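# Set the toppled nest block upright on the laser marker's worktable

## Task

Get the nest block, which is lying on its side, standing upright on the worktable beside the laser marker, and have it stay that way once the robot lets go.

## Robot and tools

Robot: two arms, left_arm and right_arm, each with a two-finger parallel gripper. Calibrated bases in the scene frame: left_arm at (-0.006, +0.242, +0.018) m, right_arm at (+0.016, -0.287, +0.029) m, both nearly unrotated, with z pointing up. Two fixed head cameras give images: cam_head_left and cam_head_right, 672x504 each.

Frames. Scene frame: origin at table-top height, halfway between the nominal bases; +x points out over the table, +z up, and left_arm sits on the +y side (arm names do not match image sides). Every hand position, orientation and offset for an arm is expressed in that arm's own base frame. Fixed cameras and the table use the scene frame. The gripper's fingers extend along its +z axis and spread along its y axis. end_effector_position is the spot between the finger pads, about 1 cm back from the tips. Printed positions can be off by a few cm, more when the arm reaches far.

Row layout (shared by execute_actions and move): 14 numbers, each between -1 and 1. First seven belong to left_arm: dx, dy, dz, rx, ry, rz, opening; the next seven to right_arm in the same order. Both arms must always be filled. dx..rz are offsets, not poses: they count from the arm's Hand target at the start of the action or move, along that arm's base axes. 1.0 equals 0.6 m of travel or 180 degrees; rx, ry, rz form one rotation vector, turning about the Hand target's position. Each new call starts from the current Hand target, so the same offset sent twice moves twice as far. Six zeros means go back to (re-request) the current Hand target. The opening is absolute, not an offset: +1 fully open (0.094 m), -1 closed. A 0 in the opening slot is a real command (half open), so to keep a gripper as it is, resend its present opening.

execute_actions(actions, cameras): actions is a list of actions; each action is a list of up to 15 rows, one per 1/30 s step, with the last row held to fill 15 steps. All rows of one action count from that action's start pose. cameras picks which images come back (["all"], [], or names); an empty actions list just reports state and images.

move(target, speed, blend, opening_speed, blocking, cameras): drives each gripper in a straight line to the target. target is one 14-number row or a list of up to 15 rows; all rows in a list are offsets from the same starting Hand targets, not from the previous row. speed in m/s, 0.002 to 4.3, default 0.25 (rotation up to twice that in rad/s), one value or one per target. blend (m) rounds corners within that distance in a list. opening_speed, 0.2 or more per second on the -1..+1 scale, makes the fingers change gradually; use a low value on fragile items. blocking=false returns early while the move continues. Paths avoid nothing, including the other arm; a path sweeping past an arm's own base can flip its shoulder posture, so route around it. Faster moves lag and stray more and hit harder.

Result 'move:' line gives the ending: done (within 10 mm and 2 degrees), off_target, moving, held or fault, plus limits (paced = pose clipped; held = steps withheld). Neither done nor off_target tells you about contact.

wait(seconds 0-10, cameras): lets time pass holding the last commands. stop(cameras): brakes a running move. zoom_image(camera, region [x0,y0,x1,y1] pixels, max 504x504): a closer look at the latest image from cam_head_left or cam_head_right. read_manual(section): only licence texts. finished_scene(scene): the current scene's number; ends the scene irreversibly, so call it only when the block stands upright on its own.

Results: Hand target is the last commanded pose after clipping; orientation commands are limited to 40 degrees from the measured one each step. Grippers often stop a centimetre or more short in free air; a later command (even zeros) re-requests it, and any leftover gap can be sent as an extra offset. grip_measured is the finger opening on the command scale; it can read ~2.7 mm wide when empty and follows the command even after contact, so it does not reveal a touch. Grip force reaches its limit about 0.05 below the reading at first touch. To release, command clearly wider than grip_measured. grip_effort_nm is motor effort (negative closing), not pad force. Joint torques include arm weight; numbers 3 and 4 wrap at ±28 N m. 'within noise' means joint velocities are essentially zero.

Avoid: dropping the block or releasing it while it moves, knocking anything off the table or leaving it off the table, fast impacts, pushing hard against the block or table (to end a push, command back past the gripper), the two arms touching or a gripper closing on the other's fingers, and keeping an arm stretched or straining for long (motors heat; at 100 °C the arm goes limp for 30-60 s; watch for MOTOR HOT). A loose object may occasionally be nudged by an outside disturbance.

Each tool is called after "Call:" as name([rows], argument=value, ...), one row to a line, values as JSON.

## Session

Call:
execute_actions(actions=[])

Scene clock: 0.00 s.
left_arm: end_effector_position=(+0.8435, +0.2608, +0.3512) grip_measured=+1.000 grip_effort_nm=n/a end_effector_quat_wxyz=(+0.482, -0.128, +0.866, -0.031) | right_arm: end_effector_position=(+0.3796, -0.1006, +0.3225) grip_measured=+1.000 grip_effort_nm=n/a end_effector_quat_wxyz=(+0.115, +0.492, +0.844, -0.182)
Joint positions: left_arm=[0.343 2.243 2.505 -0.841 0.219 -0.07 0.094] | right_arm=[-0.074 1.322 1.422 -1.62 0.43 0.971 0.094]
Joint velocities: within noise
Joint torques (N m): no reading
Heat: left arm: hottest waist 26 °C; right arm: hottest waist 24 °C.
Hand target: left_arm +0.8431, +0.2607, +0.3769; +0.501, -0.124, +0.856, -0.027 | right_arm +0.3848, -0.1009, +0.3295; +0.123, +0.494, +0.842, -0.178
Tool commands: left_gripper/opening=+1.0 right_gripper/opening=+1.0

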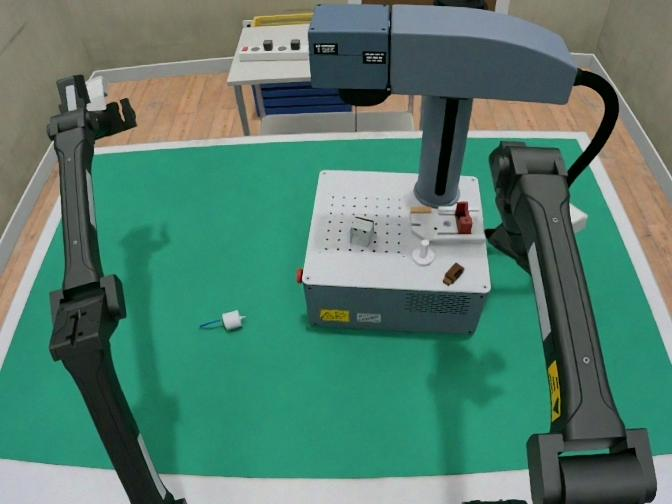

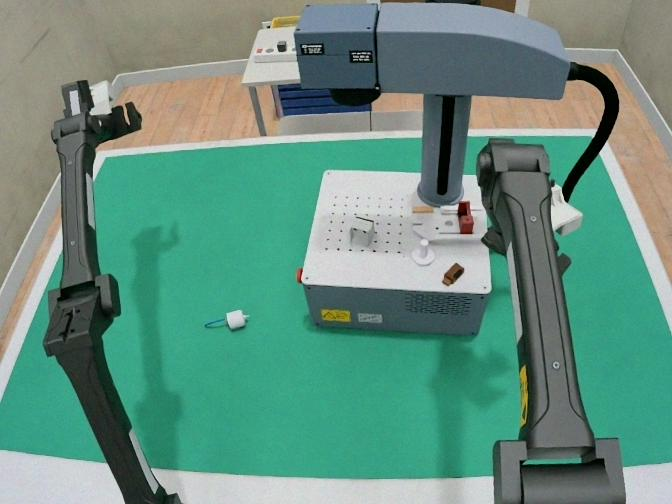

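Call:
zoom_image(camera="cam_head_left", region=[300, 160, 500, 310])

Call:
zoom_image(camera="cam_head_right", region=[300, 160, 500, 310])

Call:
zoom_image(camera="cam_head_left", region=[335, 205, 395, 250])

Call:
zoom_image(camera="cam_head_left", region=[410, 230, 490, 290])

Scaled by 2.520 from the camera's 672x504 image, which has a finer 960x720 frame.

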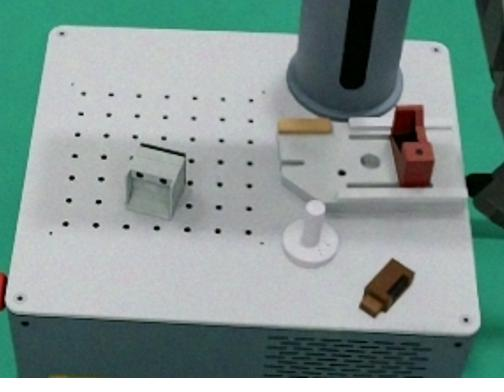

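Scaled by 2.520 from the camera's 672x504 image, which has a finer 960x720 frame.

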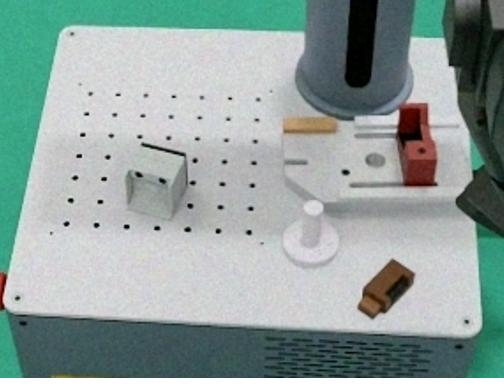

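Scaled by 8.400 from the camera's 672x504 image, which has a finer 960x720 frame.

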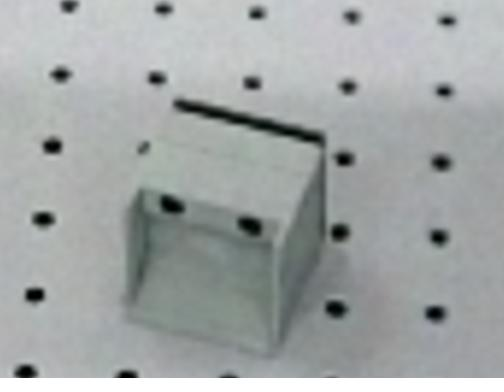

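Scaled by 6.300 from the camera's 672x504 image, which has a finer 960x720 frame.

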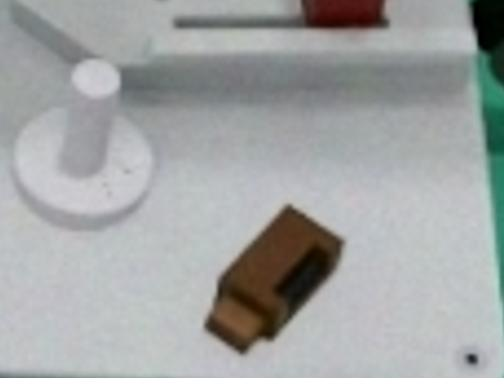

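Call:
move(target=[0,0,0,0,0,0,1,0,0.15,0.1,0.1385,0.0103,0,1], cameras=["all"])

Scene clock: 5.23 s.
left_arm: end_effector_position=(+0.8435, +0.2608, +0.3512) grip_measured=+1.000 grip_effort_nm=0.056 end_effector_quat_wxyz=(+0.482, -0.128, +0.866, -0.031) | right_arm: end_effector_position=(+0.3783, -0.0165, +0.3680) grip_measured=+1.000 grip_effort_nm=-0.012 end_effector_quat_wxyz=(+0.061, +0.504, +0.861, +0.030)
Joint positions: left_arm=[0.343 2.243 2.505 -0.841 0.219 -0.07 0.094] | right_arm=[-0.041 1.275 1.537 -1.696 0.004 1.018 0.094]
Joint torques (N m): left_arm=[0.56 -25.41 11.11 2.39 -0.03 0.06] | right_arm=[2.37 -6.59 15.54 0.1 -0.23 0.03]
Heat: left arm: hottest waist 26 °C; right arm: hottest waist 24 °C.
Hand target: left_arm +0.8431, +0.2607, +0.3769; +0.501, -0.124, +0.856, -0.027 | right_arm +0.3848, -0.0110, +0.3894; +0.000, +0.506, +0.863, +0.000
Off the commanded pose: left_arm 0.026 m, 3 deg | right_arm 0.023 m, 8 deg.
joint sent to its limit (right arm) — joint 4 (wrist pitch), lower limit. The joint targets are off in orientation, not in position.
move: off_target (left_arm, right_arm)

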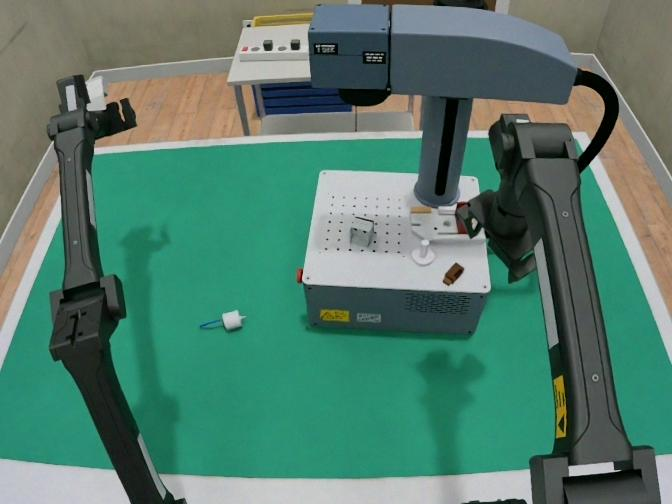

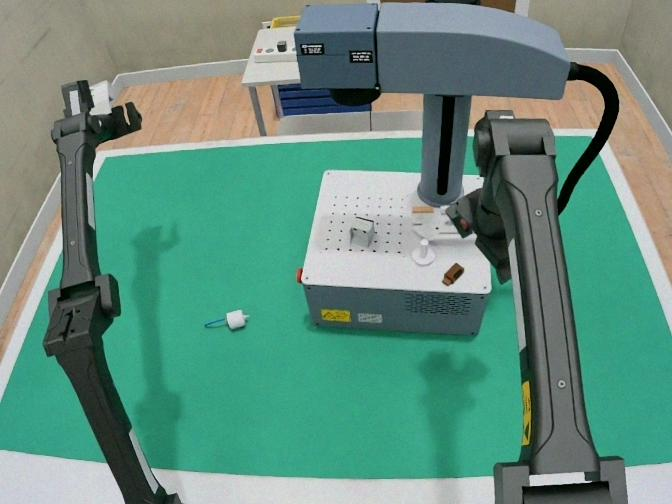

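Call:
zoom_image(camera="cam_head_left", region=[40, 60, 160, 150])

Call:
zoom_image(camera="cam_head_left", region=[420, 90, 600, 300])

Call:
zoom_image(camera="cam_head_right", region=[420, 90, 600, 300])

Scaled by 4.200 from the camera's 672x504 image, which has a finer 960x720 frame.

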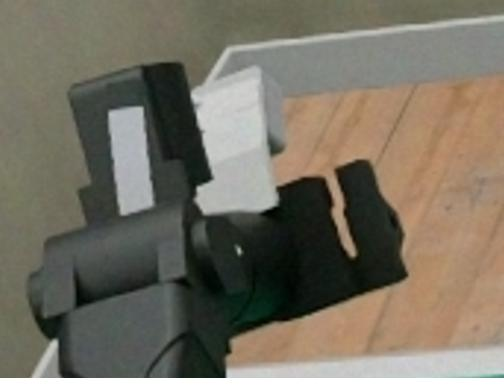

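Scaled by 2.400 from the camera's 672x504 image, which has a finer 960x720 frame.

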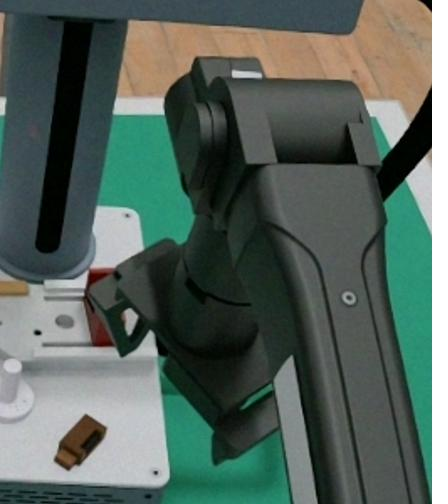

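Scaled by 2.400 from the camera's 672x504 image, which has a finer 960x720 frame.

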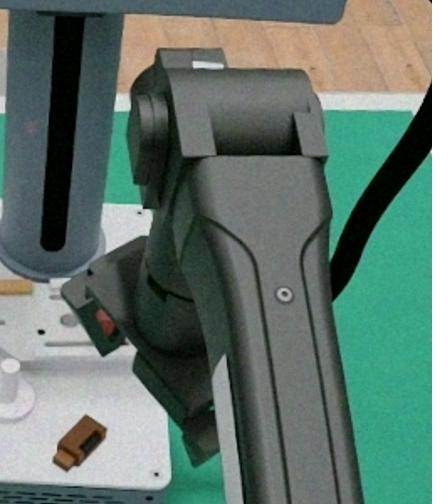

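Call:
move([
  [-0.4,-0.45,0,0.0532,-0.024,-0.1843,1,-0.1,-0.3,0,0,0,0,1],
  [-0.56,-0.82,-0.1,0.0532,-0.024,-0.1843,1,-0.1,-0.3,0,0,0,0,1],
], cameras=["all"])

Scene clock: 15.23 s.
left_arm: end_effector_position=(+0.5093, -0.2277, +0.3148) grip_measured=+1.000 grip_effort_nm=0.056 end_effector_quat_wxyz=(+0.506, +0.170, +0.840, -0.098) | right_arm: end_effector_position=(+0.3216, -0.1843, +0.3797) grip_measured=+1.000 grip_effort_nm=-0.022 end_effector_quat_wxyz=(+0.085, +0.505, +0.859, +0.004)
Joint positions: left_arm=[-0.43 1.251 1.037 -0.274 -0.034 -0.01 0.094] | right_arm=[-0.522 1.242 1.537 -1.696 -0.006 0.542 0.094]
Joint torques (N m): left_arm=[-0.21 -11.11 8.98 2.91 -0.21 -0.07] | right_arm=[0.62 -6.24 13.94 0.25 -0.01 -0.12]
Heat: left arm: hottest elbow 28 °C; right arm: hottest elbow 27 °C.
Hand target: left_arm +0.5071, -0.2314, +0.3171; +0.512, +0.168, +0.836, -0.103 | right_arm +0.3248, -0.1910, +0.3895; +0.000, +0.506, +0.863, +0.000
Off the commanded pose: left_arm 0.005 m, 1 deg | right_arm 0.012 m, 10 deg.
joint sent to its limit (right arm) — joint 4 (wrist pitch), lower limit. The joint targets are off in orientation, not in position.
move: off_target (right_arm)

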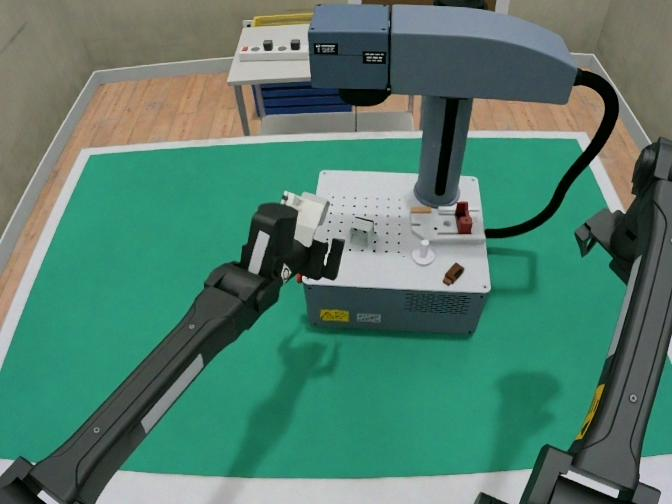

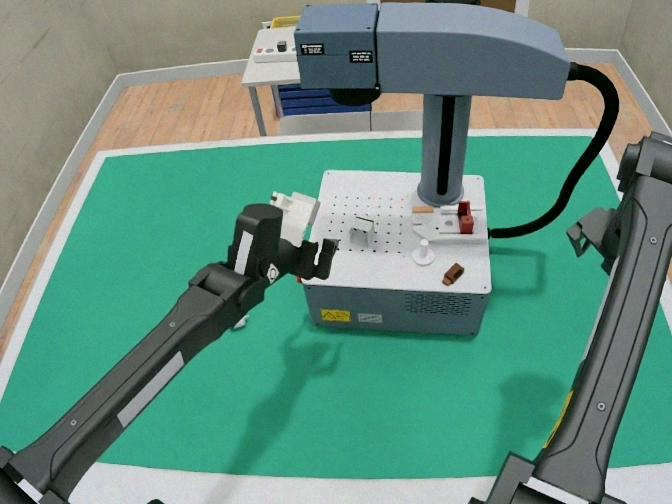

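Call:
zoom_image(camera="cam_head_left", region=[270, 190, 400, 290])

Call:
zoom_image(camera="cam_head_right", region=[270, 190, 400, 290])

Scaled by 3.877 from the camera's 672x504 image, which has a finer 960x720 frame.

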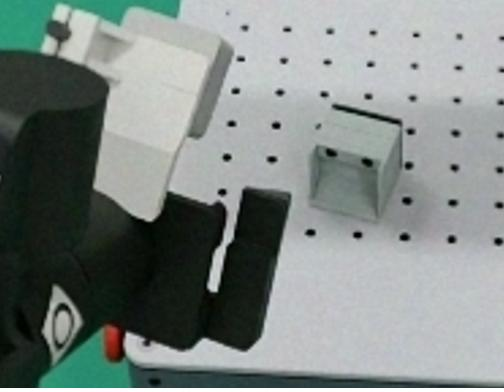

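Scaled by 3.877 from the camera's 672x504 image, which has a finer 960x720 frame.

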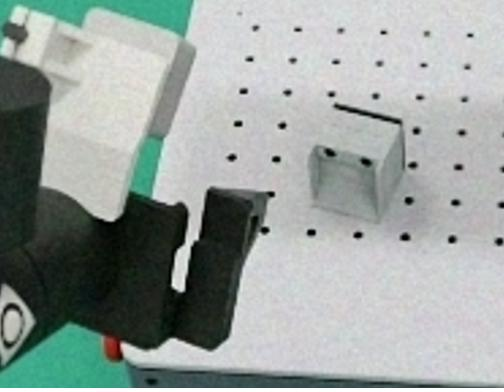

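Call:
move(target=[0.067,-0.115,-0.133,0,0,0,0.4,0,0,0,0,0,0,1], cameras=["all"])

Call:
zoom_image(camera="cam_head_left", region=[300, 190, 430, 290])

Call:
zoom_image(camera="cam_head_right", region=[300, 190, 430, 290])

Scene clock: 19.93 s.
left_arm: end_effector_position=(+0.5447, -0.2921, +0.2221) grip_measured=+0.402 grip_effort_nm=-0.051 end_effector_quat_wxyz=(+0.497, +0.172, +0.845, -0.094) | right_arm: end_effector_position=(+0.3216, -0.1843, +0.3797) grip_measured=+1.000 grip_effort_nm=-0.022 end_effector_quat_wxyz=(+0.085, +0.505, +0.859, +0.004)
Joint positions: left_arm=[-0.525 1.5 1.037 -0.051 -0.12 -0.054 0.066] | right_arm=[-0.522 1.242 1.537 -1.696 -0.006 0.542 0.094]
Joint torques (N m): left_arm=[-0.26 -14.1 9.99 2.85 -0.24 -0.06] | right_arm=[0.56 -7 13.9 0.43 0.06 -0.14]
Heat: left arm: hottest elbow 28 °C; right arm: hottest elbow 28 °C.
Hand target: left_arm +0.5474, -0.3002, +0.2372; +0.512, +0.168, +0.836, -0.103 | right_arm +0.3248, -0.1909, +0.3895; +0.000, +0.506, +0.863, +0.001
Off the commanded pose: left_arm 0.017 m, 2 deg | right_arm 0.012 m, 10 deg.
joint sent to its limit (right arm) — joint 4 (wrist pitch), lower limit. The joint targets are off in orientation, not in position.
move: off_target (left_arm, right_arm)

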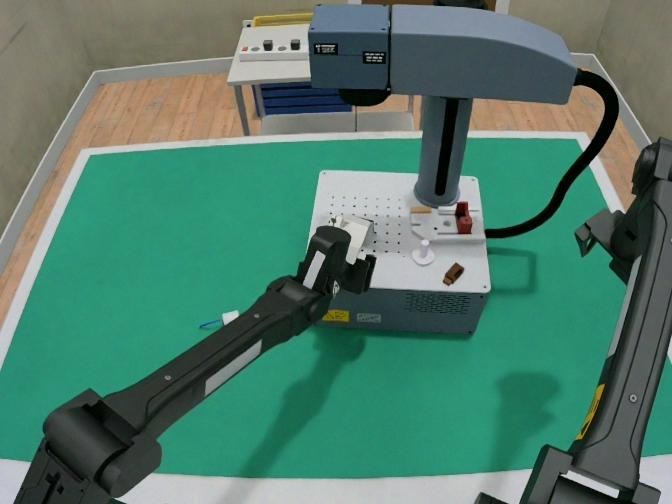

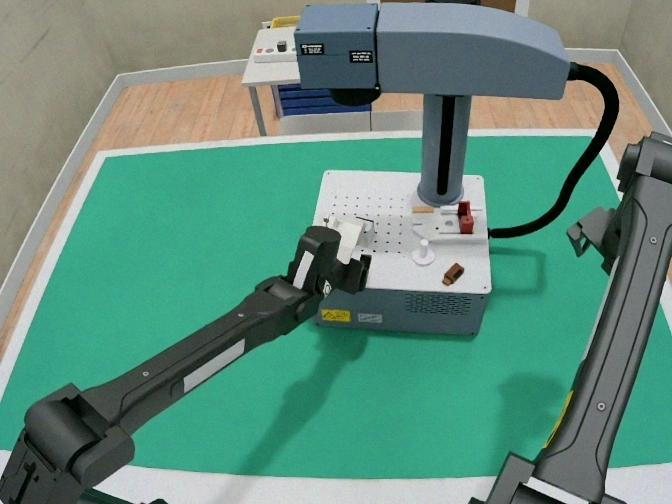

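Scaled by 3.877 from the camera's 672x504 image, which has a finer 960x720 frame.

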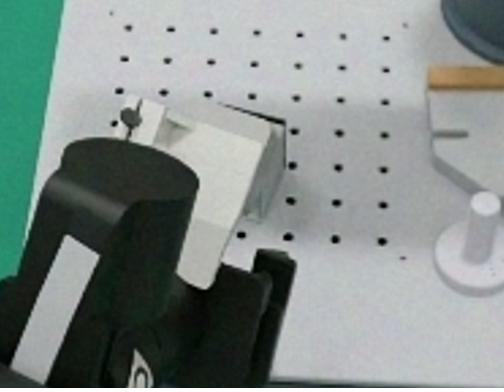

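Scaled by 3.877 from the camera's 672x504 image, which has a finer 960x720 frame.

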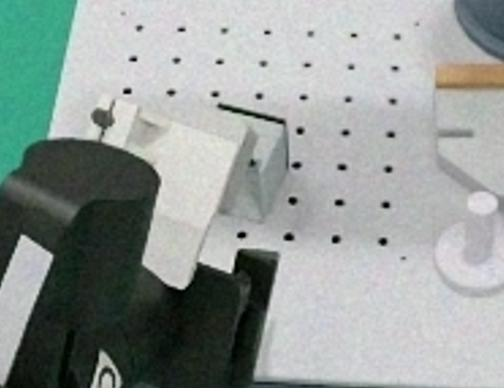

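Call:
move(target=[0.121,-0.034,-0.036,0,0,0,0.4,0,0,0,0,0,0,1], speed=0.1, cameras=["all"])

Call:
zoom_image(camera="cam_head_left", region=[300, 190, 430, 290])

Call:
zoom_image(camera="cam_head_right", region=[300, 190, 430, 290])

Scene clock: 22.47 s.
left_arm: end_effector_position=(+0.5931, -0.3161, +0.1843) grip_measured=+0.402 grip_effort_nm=-0.042 end_effector_quat_wxyz=(+0.483, +0.175, +0.852, -0.098) | right_arm: end_effector_position=(+0.3216, -0.1843, +0.3797) grip_measured=+1.000 grip_effort_nm=-0.027 end_effector_quat_wxyz=(+0.085, +0.505, +0.859, +0.004)
Joint positions: left_arm=[-0.513 1.678 1.161 -0.024 -0.094 -0.054 0.066] | right_arm=[-0.522 1.242 1.537 -1.696 -0.006 0.542 0.094]
Joint torques (N m): left_arm=[1.96 -14.97 13.65 2.56 -0.07 0.11] | right_arm=[0.67 -6.36 13.94 0.35 0 -0.13]
Heat: left arm: hottest elbow 29 °C; right arm: hottest elbow 29 °C.
Hand target: left_arm +0.6200, -0.3206, +0.2156; +0.512, +0.168, +0.836, -0.103 | right_arm +0.3248, -0.1909, +0.3895; +0.000, +0.506, +0.863, +0.001
Off the commanded pose: left_arm 0.041 m, 4 deg | right_arm 0.012 m, 10 deg.
joint sent to its limit (right arm) — joint 4 (wrist pitch), lower limit. The joint targets are off in orientation, not in position.
move: off_target (left_arm, right_arm)

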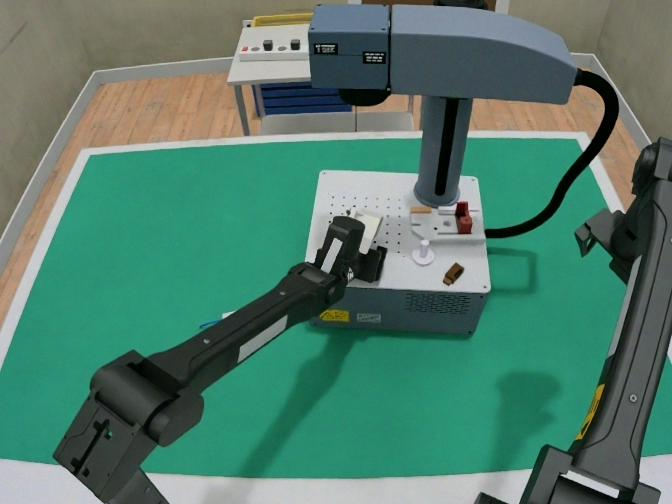

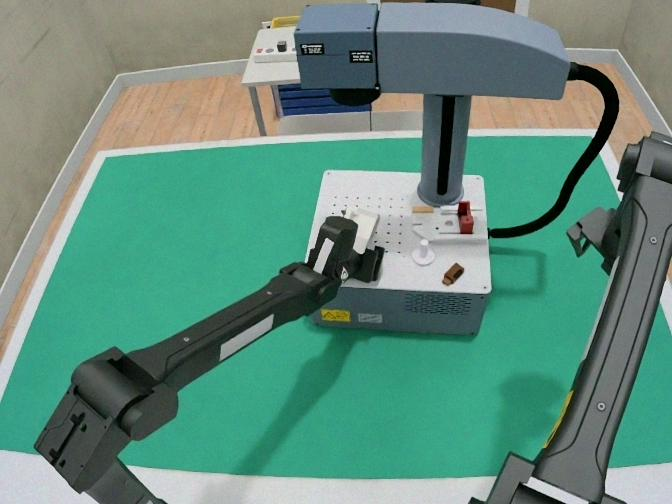

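Scaled by 3.877 from the camera's 672x504 image, which has a finer 960x720 frame.

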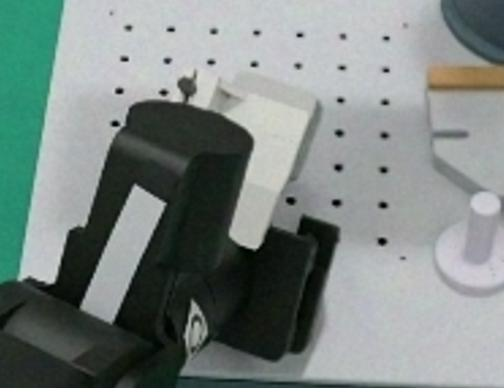

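Scaled by 3.877 from the camera's 672x504 image, which has a finer 960x720 frame.

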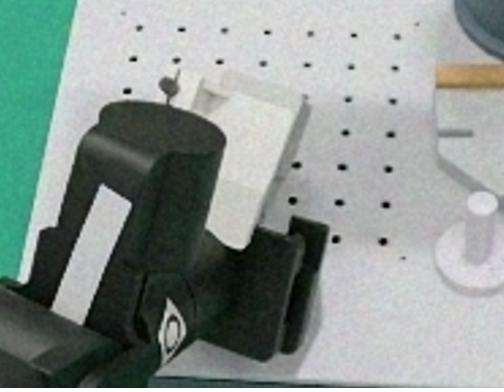

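Call:
move(target=[0.035,0,0.035,0,-0.02,0,0.4,0,0,0,0,0,0,1], speed=0.1, cameras=["all"])

Call:
zoom_image(camera="cam_head_left", region=[300, 190, 430, 290])

Scene clock: 24.13 s.
left_arm: end_effector_position=(+0.6138, -0.3166, +0.2000) grip_measured=+0.402 grip_effort_nm=-0.042 end_effector_quat_wxyz=(+0.505, +0.179, +0.839, -0.093) | right_arm: end_effector_position=(+0.3216, -0.1843, +0.3797) grip_measured=+1.000 grip_effort_nm=-0.027 end_effector_quat_wxyz=(+0.085, +0.505, +0.859, +0.004)
Joint positions: left_arm=[-0.499 1.7 1.207 -0.001 -0.094 -0.022 0.066] | right_arm=[-0.522 1.242 1.537 -1.696 -0.006 0.542 0.094]
Joint torques (N m): left_arm=[1.73 -15.74 13.91 2.85 -0.07 0.13] | right_arm=[0.09 -6.12 13.82 0.27 0.04 -0.19]
Heat: left arm: hottest elbow 29 °C; right arm: hottest elbow 29 °C.
Hand target: left_arm +0.6408, -0.3207, +0.2365; +0.538, +0.171, +0.819, -0.097 | right_arm +0.3248, -0.1909, +0.3895; +0.000, +0.506, +0.863, +0.001
Off the commanded pose: left_arm 0.046 m, 5 deg | right_arm 0.012 m, 10 deg.
joint sent to its limit (right arm) — joint 4 (wrist pitch), lower limit. The joint targets are off in orientation, not in position.
move: off_target (left_arm, right_arm)

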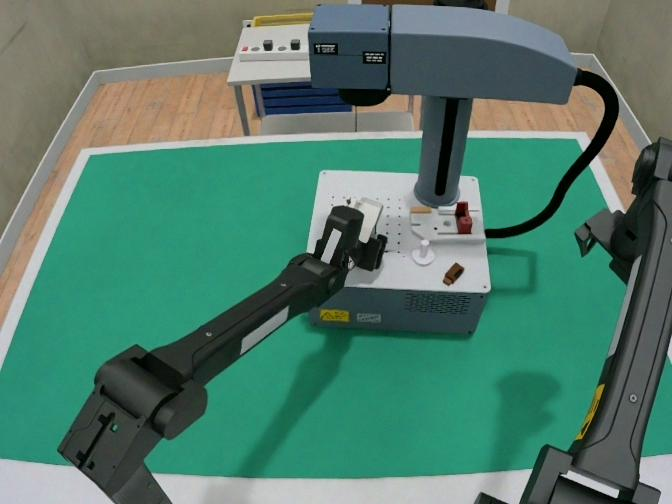

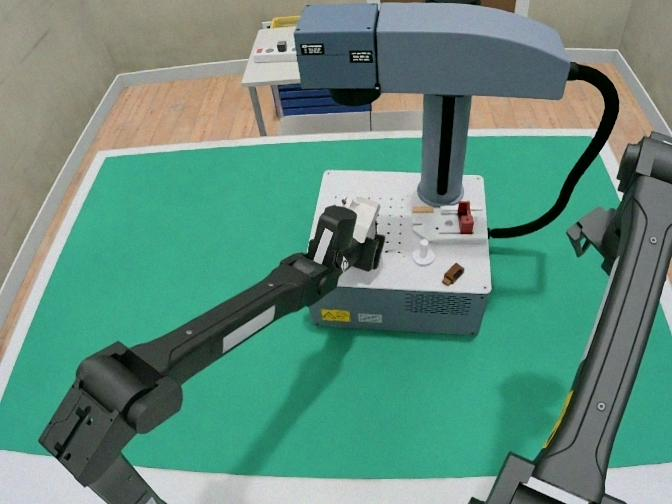

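Scaled by 3.877 from the camera's 672x504 image, which has a finer 960x720 frame.

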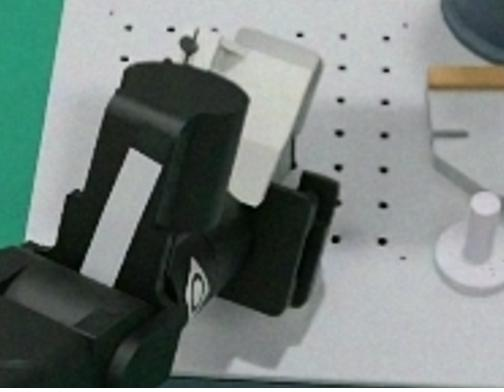

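Call:
move(target=[0,0,0,0,0,0,-0.25,0,0,0,0,0,0,1], opening_speed=0.4, cameras=["all"])

Call:
zoom_image(camera="cam_head_left", region=[300, 190, 430, 290])

Scene clock: 26.43 s.
left_arm: end_effector_position=(+0.6141, -0.3164, +0.2000) grip_measured=-0.247 grip_effort_nm=-0.051 end_effector_quat_wxyz=(+0.505, +0.179, +0.839, -0.093) | right_arm: end_effector_position=(+0.3215, -0.1843, +0.3797) grip_measured=+1.000 grip_effort_nm=-0.027 end_effector_quat_wxyz=(+0.085, +0.505, +0.859, +0.004)
Joint positions: left_arm=[-0.498 1.701 1.208 -0.001 -0.094 -0.021 0.035] | right_arm=[-0.522 1.242 1.537 -1.696 -0.006 0.542 0.094]
Joint torques (N m): left_arm=[1.9 -15.74 13.96 2.86 -0.08 0.12] | right_arm=[0.38 -5.3 13.96 0.31 0.05 -0.14]
Heat: left arm: hottest elbow 31 °C; right arm: hottest elbow 30 °C.
Hand target: left_arm +0.6409, -0.3205, +0.2365; +0.538, +0.171, +0.820, -0.097 | right_arm +0.3248, -0.1910, +0.3895; +0.000, +0.506, +0.863, +0.000
Off the commanded pose: left_arm 0.045 m, 5 deg | right_arm 0.012 m, 10 deg.
joint sent to its limit (right arm) — joint 4 (wrist pitch), lower limit. The joint targets are off in orientation, not in position.
move: off_target (left_arm, right_arm)

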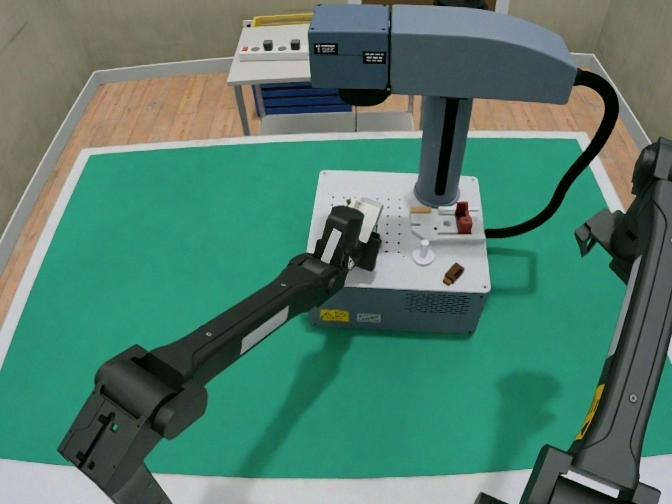

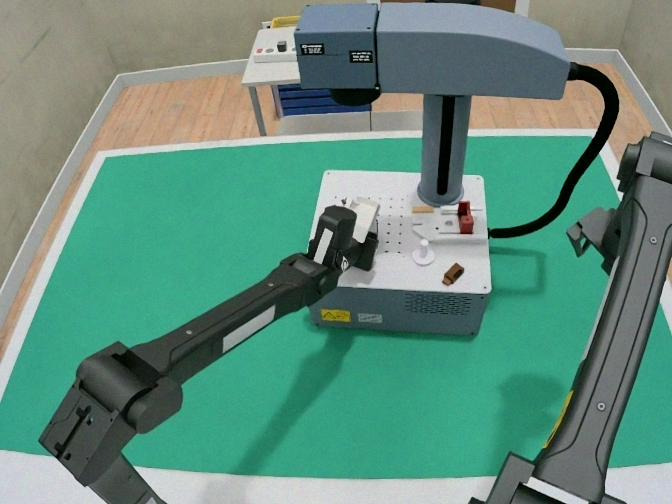

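Scaled by 3.877 from the camera's 672x504 image, which has a finer 960x720 frame.

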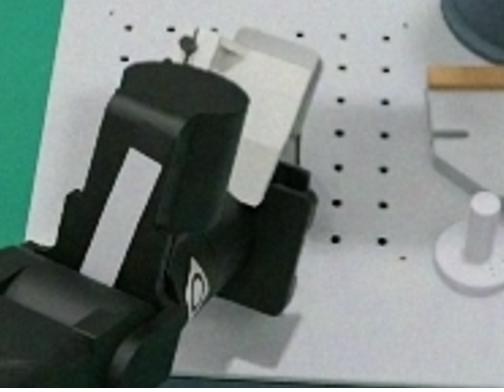

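Call:
move(target=[0,0,0,0,0,0,-0.5,0,0,0,0,0,0,1], opening_speed=0.4, cameras=["all"])

Call:
zoom_image(camera="cam_head_left", region=[300, 190, 430, 290])

Scene clock: 27.90 s.
left_arm: end_effector_position=(+0.6141, -0.3164, +0.1997) grip_measured=-0.497 grip_effort_nm=-0.051 end_effector_quat_wxyz=(+0.505, +0.180, +0.839, -0.093) | right_arm: end_effector_position=(+0.3215, -0.1843, +0.3797) grip_measured=+1.000 grip_effort_nm=-0.022 end_effector_quat_wxyz=(+0.085, +0.505, +0.859, +0.004)
Joint positions: left_arm=[-0.498 1.701 1.208 -0.001 -0.094 -0.021 0.024] | right_arm=[-0.522 1.242 1.537 -1.696 -0.006 0.542 0.094]
Joint torques (N m): left_arm=[1.85 -15.79 13.96 2.85 -0.09 0.12] | right_arm=[0.32 -5.83 13.86 0.34 0.04 -0.16]
Heat: left arm: hottest elbow 32 °C; right arm: hottest elbow 30 °C.
Hand target: left_arm +0.6409, -0.3205, +0.2365; +0.538, +0.171, +0.820, -0.097 | right_arm +0.3248, -0.1910, +0.3895; +0.000, +0.506, +0.863, +0.000
Off the commanded pose: left_arm 0.046 m, 5 deg | right_arm 0.012 m, 10 deg.
joint sent to its limit (right arm) — joint 4 (wrist pitch), lower limit. The joint targets are off in orientation, not in position.
move: off_target (left_arm, right_arm)

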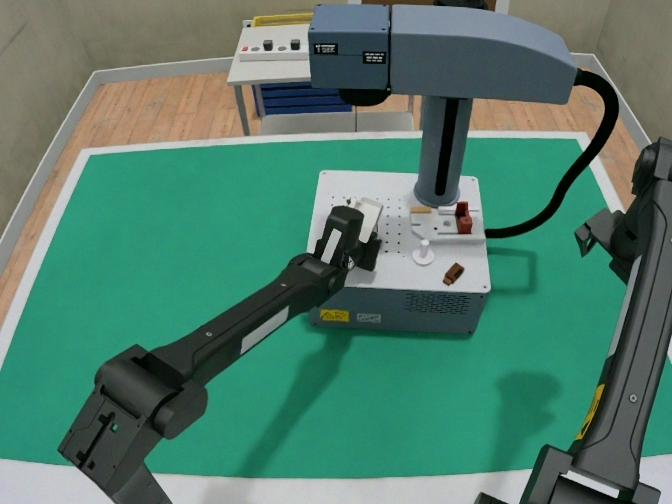

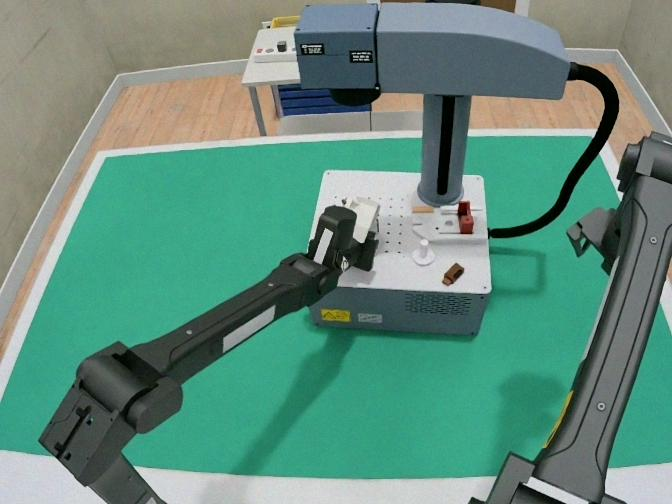

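Scaled by 3.877 from the camera's 672x504 image, which has a finer 960x720 frame.

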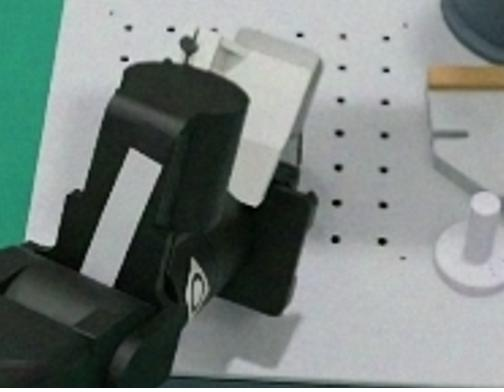

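Call:
move([
  [0,0,0,0,0,0,0.4,0,0,0,0,0,0,1],
  [0.025,-0.012,-0.002,0,0,0,0.4,0,0,0,0,0,0,1],
], speed=0.1, cameras=["all"])

Call:
zoom_image(camera="cam_head_left", region=[340, 190, 400, 260])

Call:
zoom_image(camera="cam_head_right", region=[340, 190, 400, 260])

Scene clock: 30.13 s.
left_arm: end_effector_position=(+0.6297, -0.3250, +0.2004) grip_measured=+0.398 grip_effort_nm=0.159 end_effector_quat_wxyz=(+0.509, +0.179, +0.836, -0.094) | right_arm: end_effector_position=(+0.3215, -0.1843, +0.3797) grip_measured=+1.000 grip_effort_nm=-0.022 end_effector_quat_wxyz=(+0.085, +0.505, +0.859, +0.004)
Joint positions: left_arm=[-0.498 1.742 1.258 -0.001 -0.093 -0.02 0.066] | right_arm=[-0.522 1.242 1.537 -1.696 -0.006 0.542 0.094]
Joint torques (N m): left_arm=[2.02 -16.44 14.12 2.32 -0.05 0.12] | right_arm=[-0.32 -6.18 13.83 0.2 -0.01 -0.11]
Heat: left arm: hottest elbow 33 °C; right arm: hottest elbow 31 °C.
Hand target: left_arm +0.6559, -0.3278, +0.2354; +0.538, +0.171, +0.820, -0.098 | right_arm +0.3248, -0.1910, +0.3895; +0.000, +0.506, +0.863, +0.000
Off the commanded pose: left_arm 0.044 m, 4 deg | right_arm 0.012 m, 10 deg.
joint sent to its limit (right arm) — joint 4 (wrist pitch), lower limit. The joint targets are off in orientation, not in position.
move: off_target (left_arm, right_arm)

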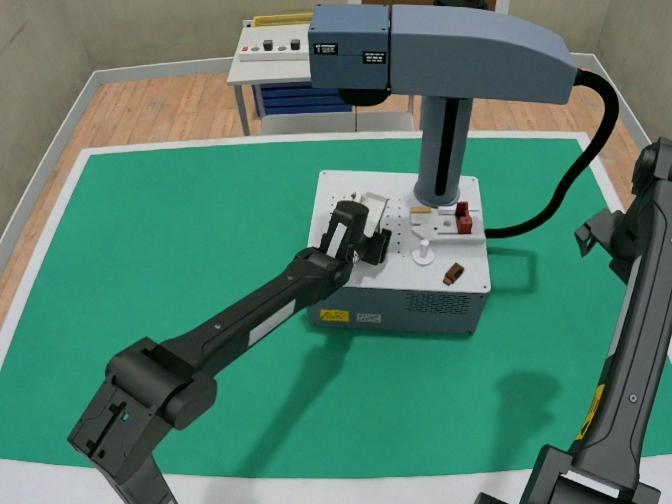

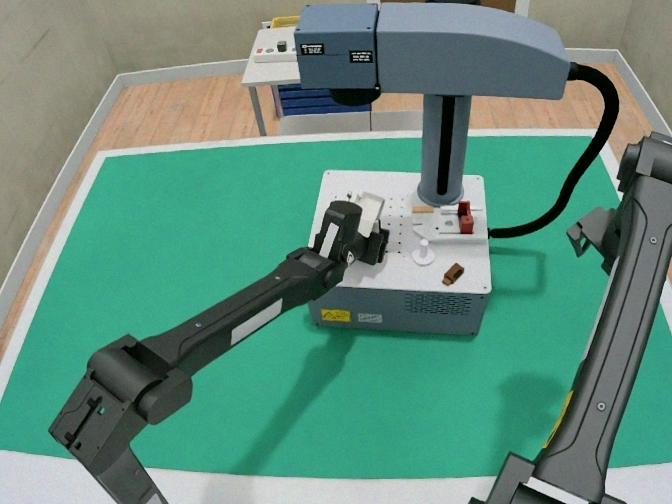

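Scaled by 7.200 from the camera's 672x504 image, which has a finer 960x720 frame.

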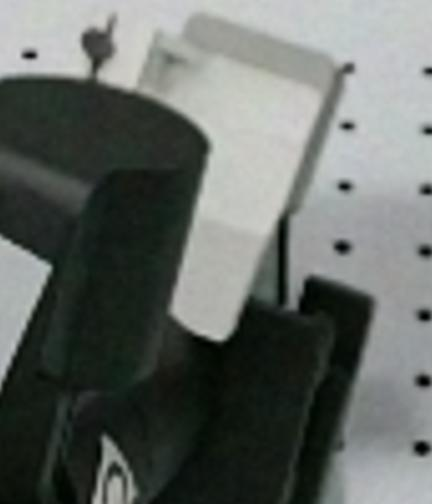

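Scaled by 7.200 from the camera's 672x504 image, which has a finer 960x720 frame.

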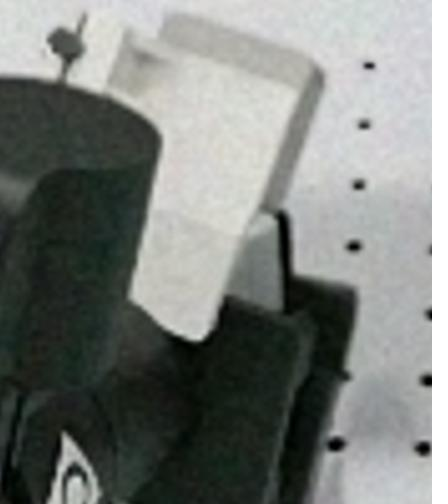

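Call:
move(target=[0,0,0,0,0,0,-0.3,0,0,0,0,0,0,1], opening_speed=0.4, cameras=["all"])

Call:
zoom_image(camera="cam_head_left", region=[340, 190, 400, 260])

Call:
zoom_image(camera="cam_head_right", region=[340, 190, 400, 260])

Scene clock: 32.80 s.
left_arm: end_effector_position=(+0.6303, -0.3241, +0.2001) grip_measured=-0.297 grip_effort_nm=-0.056 end_effector_quat_wxyz=(+0.509, +0.179, +0.837, -0.093) | right_arm: end_effector_position=(+0.3215, -0.1843, +0.3797) grip_measured=+1.000 grip_effort_nm=-0.017 end_effector_quat_wxyz=(+0.085, +0.505, +0.859, +0.004)
Joint positions: left_arm=[-0.497 1.742 1.259 -0.001 -0.093 -0.02 0.033] | right_arm=[-0.522 1.242 1.537 -1.696 -0.006 0.542 0.094]
Joint torques (N m): left_arm=[1.67 -16.44 14.17 2.32 -0.05 0.12] | right_arm=[0.85 -6.12 13.71 0.42 0.06 -0.17]
Heat: left arm: hottest elbow 34 °C; right arm: hottest elbow 31 °C.
Hand target: left_arm +0.6559, -0.3279, +0.2352; +0.538, +0.171, +0.820, -0.097 | right_arm +0.3248, -0.1909, +0.3895; +0.000, +0.506, +0.863, +0.000
Off the commanded pose: left_arm 0.044 m, 4 deg | right_arm 0.012 m, 10 deg.
joint sent to its limit (right arm) — joint 4 (wrist pitch), lower limit. The joint targets are off in orientation, not in position.
move: off_target (left_arm, right_arm)

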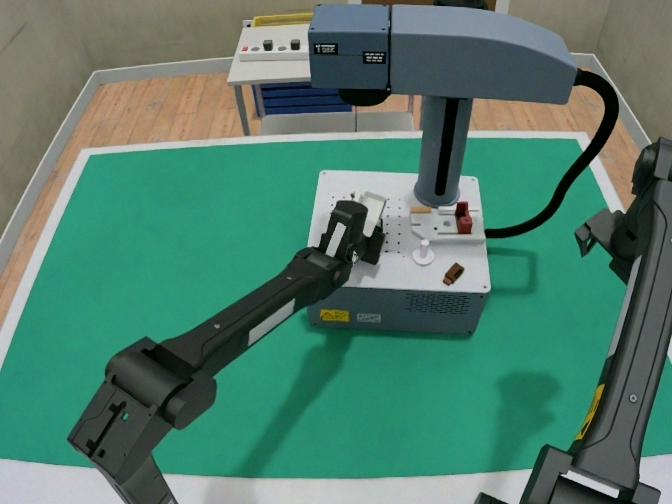

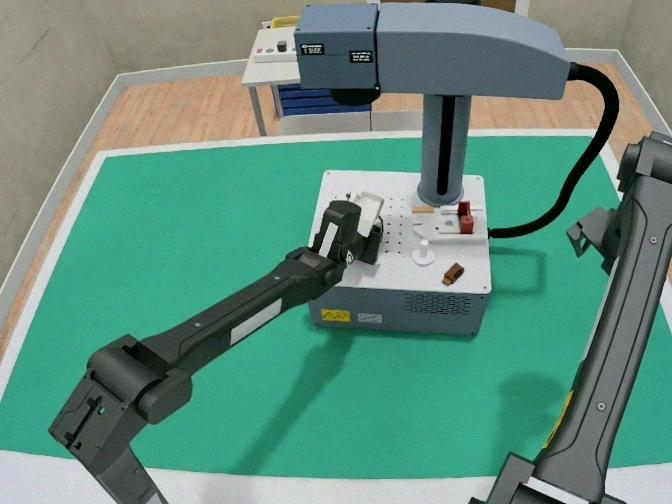

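Scaled by 7.200 from the camera's 672x504 image, which has a finer 960x720 frame.

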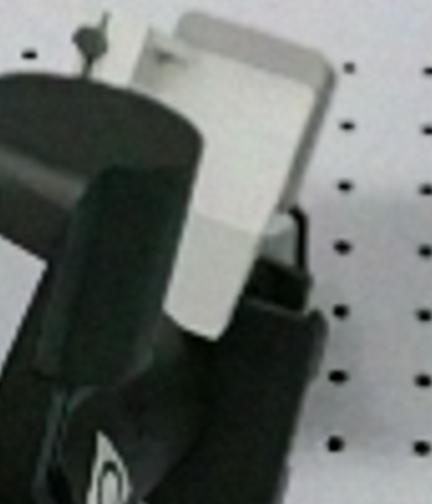

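Scaled by 7.200 from the camera's 672x504 image, which has a finer 960x720 frame.

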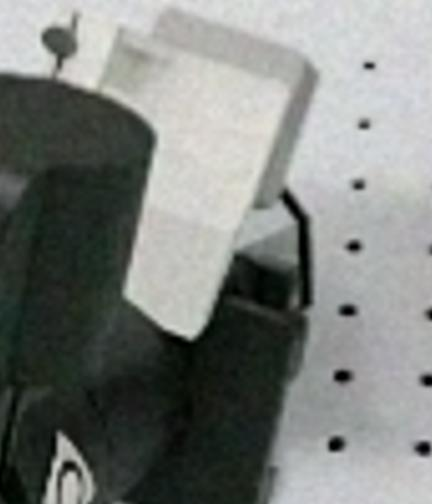

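Call:
move(target=[0,0,0,0,0,0,-0.65,0,0,0,0,0,0,1], opening_speed=0.4, cameras=["all"])

Call:
zoom_image(camera="cam_head_left", region=[340, 190, 400, 260])

Call:
zoom_image(camera="cam_head_right", region=[340, 190, 400, 260])

Scene clock: 34.77 s.
left_arm: end_effector_position=(+0.6303, -0.3241, +0.2001) grip_measured=-0.647 grip_effort_nm=-0.051 end_effector_quat_wxyz=(+0.509, +0.179, +0.837, -0.093) | right_arm: end_effector_position=(+0.3215, -0.1843, +0.3797) grip_measured=+1.000 grip_effort_nm=-0.022 end_effector_quat_wxyz=(+0.085, +0.505, +0.859, +0.004)
Joint positions: left_arm=[-0.497 1.742 1.259 -0.001 -0.093 -0.02 0.017] | right_arm=[-0.522 1.242 1.537 -1.696 -0.006 0.542 0.094]
Joint torques (N m): left_arm=[1.67 -16.44 14.13 2.32 -0.05 0.12] | right_arm=[0.91 -6.24 14.02 0.28 0.06 -0.12]
Heat: left arm: hottest elbow 36 °C; right arm: hottest elbow 32 °C.
Hand target: left_arm +0.6558, -0.3279, +0.2354; +0.538, +0.171, +0.819, -0.097 | right_arm +0.3248, -0.1909, +0.3895; +0.000, +0.506, +0.863, +0.000
Off the commanded pose: left_arm 0.044 m, 4 deg | right_arm 0.012 m, 10 deg.
joint sent to its limit (right arm) — joint 4 (wrist pitch), lower limit. The joint targets are off in orientation, not in position.
move: off_target (left_arm, right_arm)

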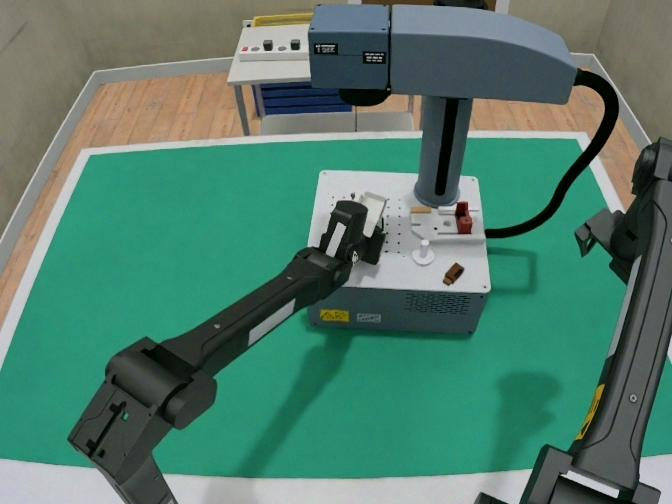

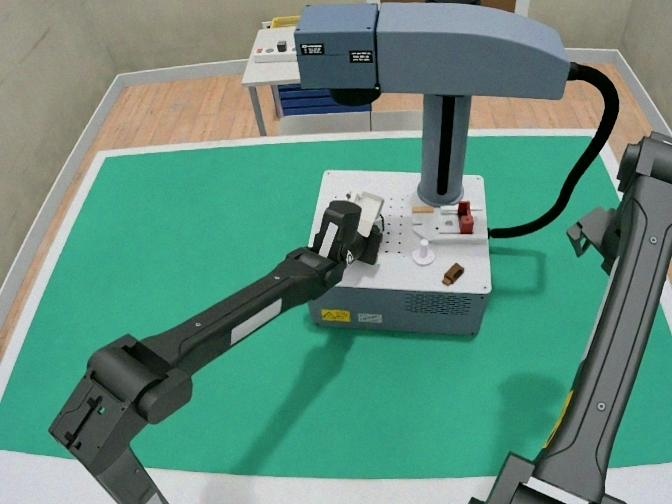

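Scaled by 7.200 from the camera's 672x504 image, which has a finer 960x720 frame.

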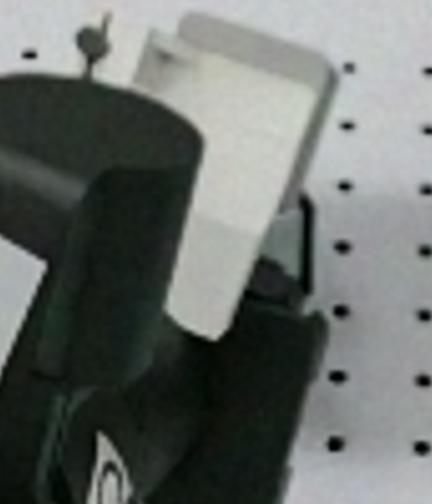

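Scaled by 7.200 from the camera's 672x504 image, which has a finer 960x720 frame.

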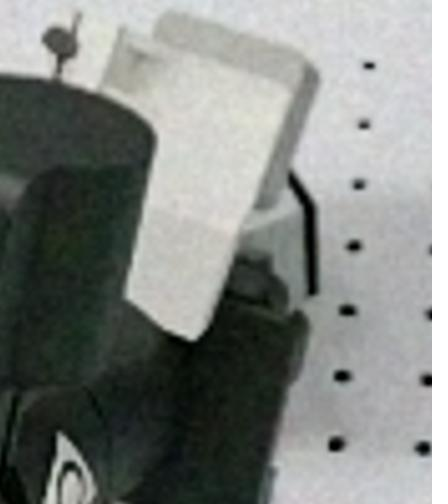

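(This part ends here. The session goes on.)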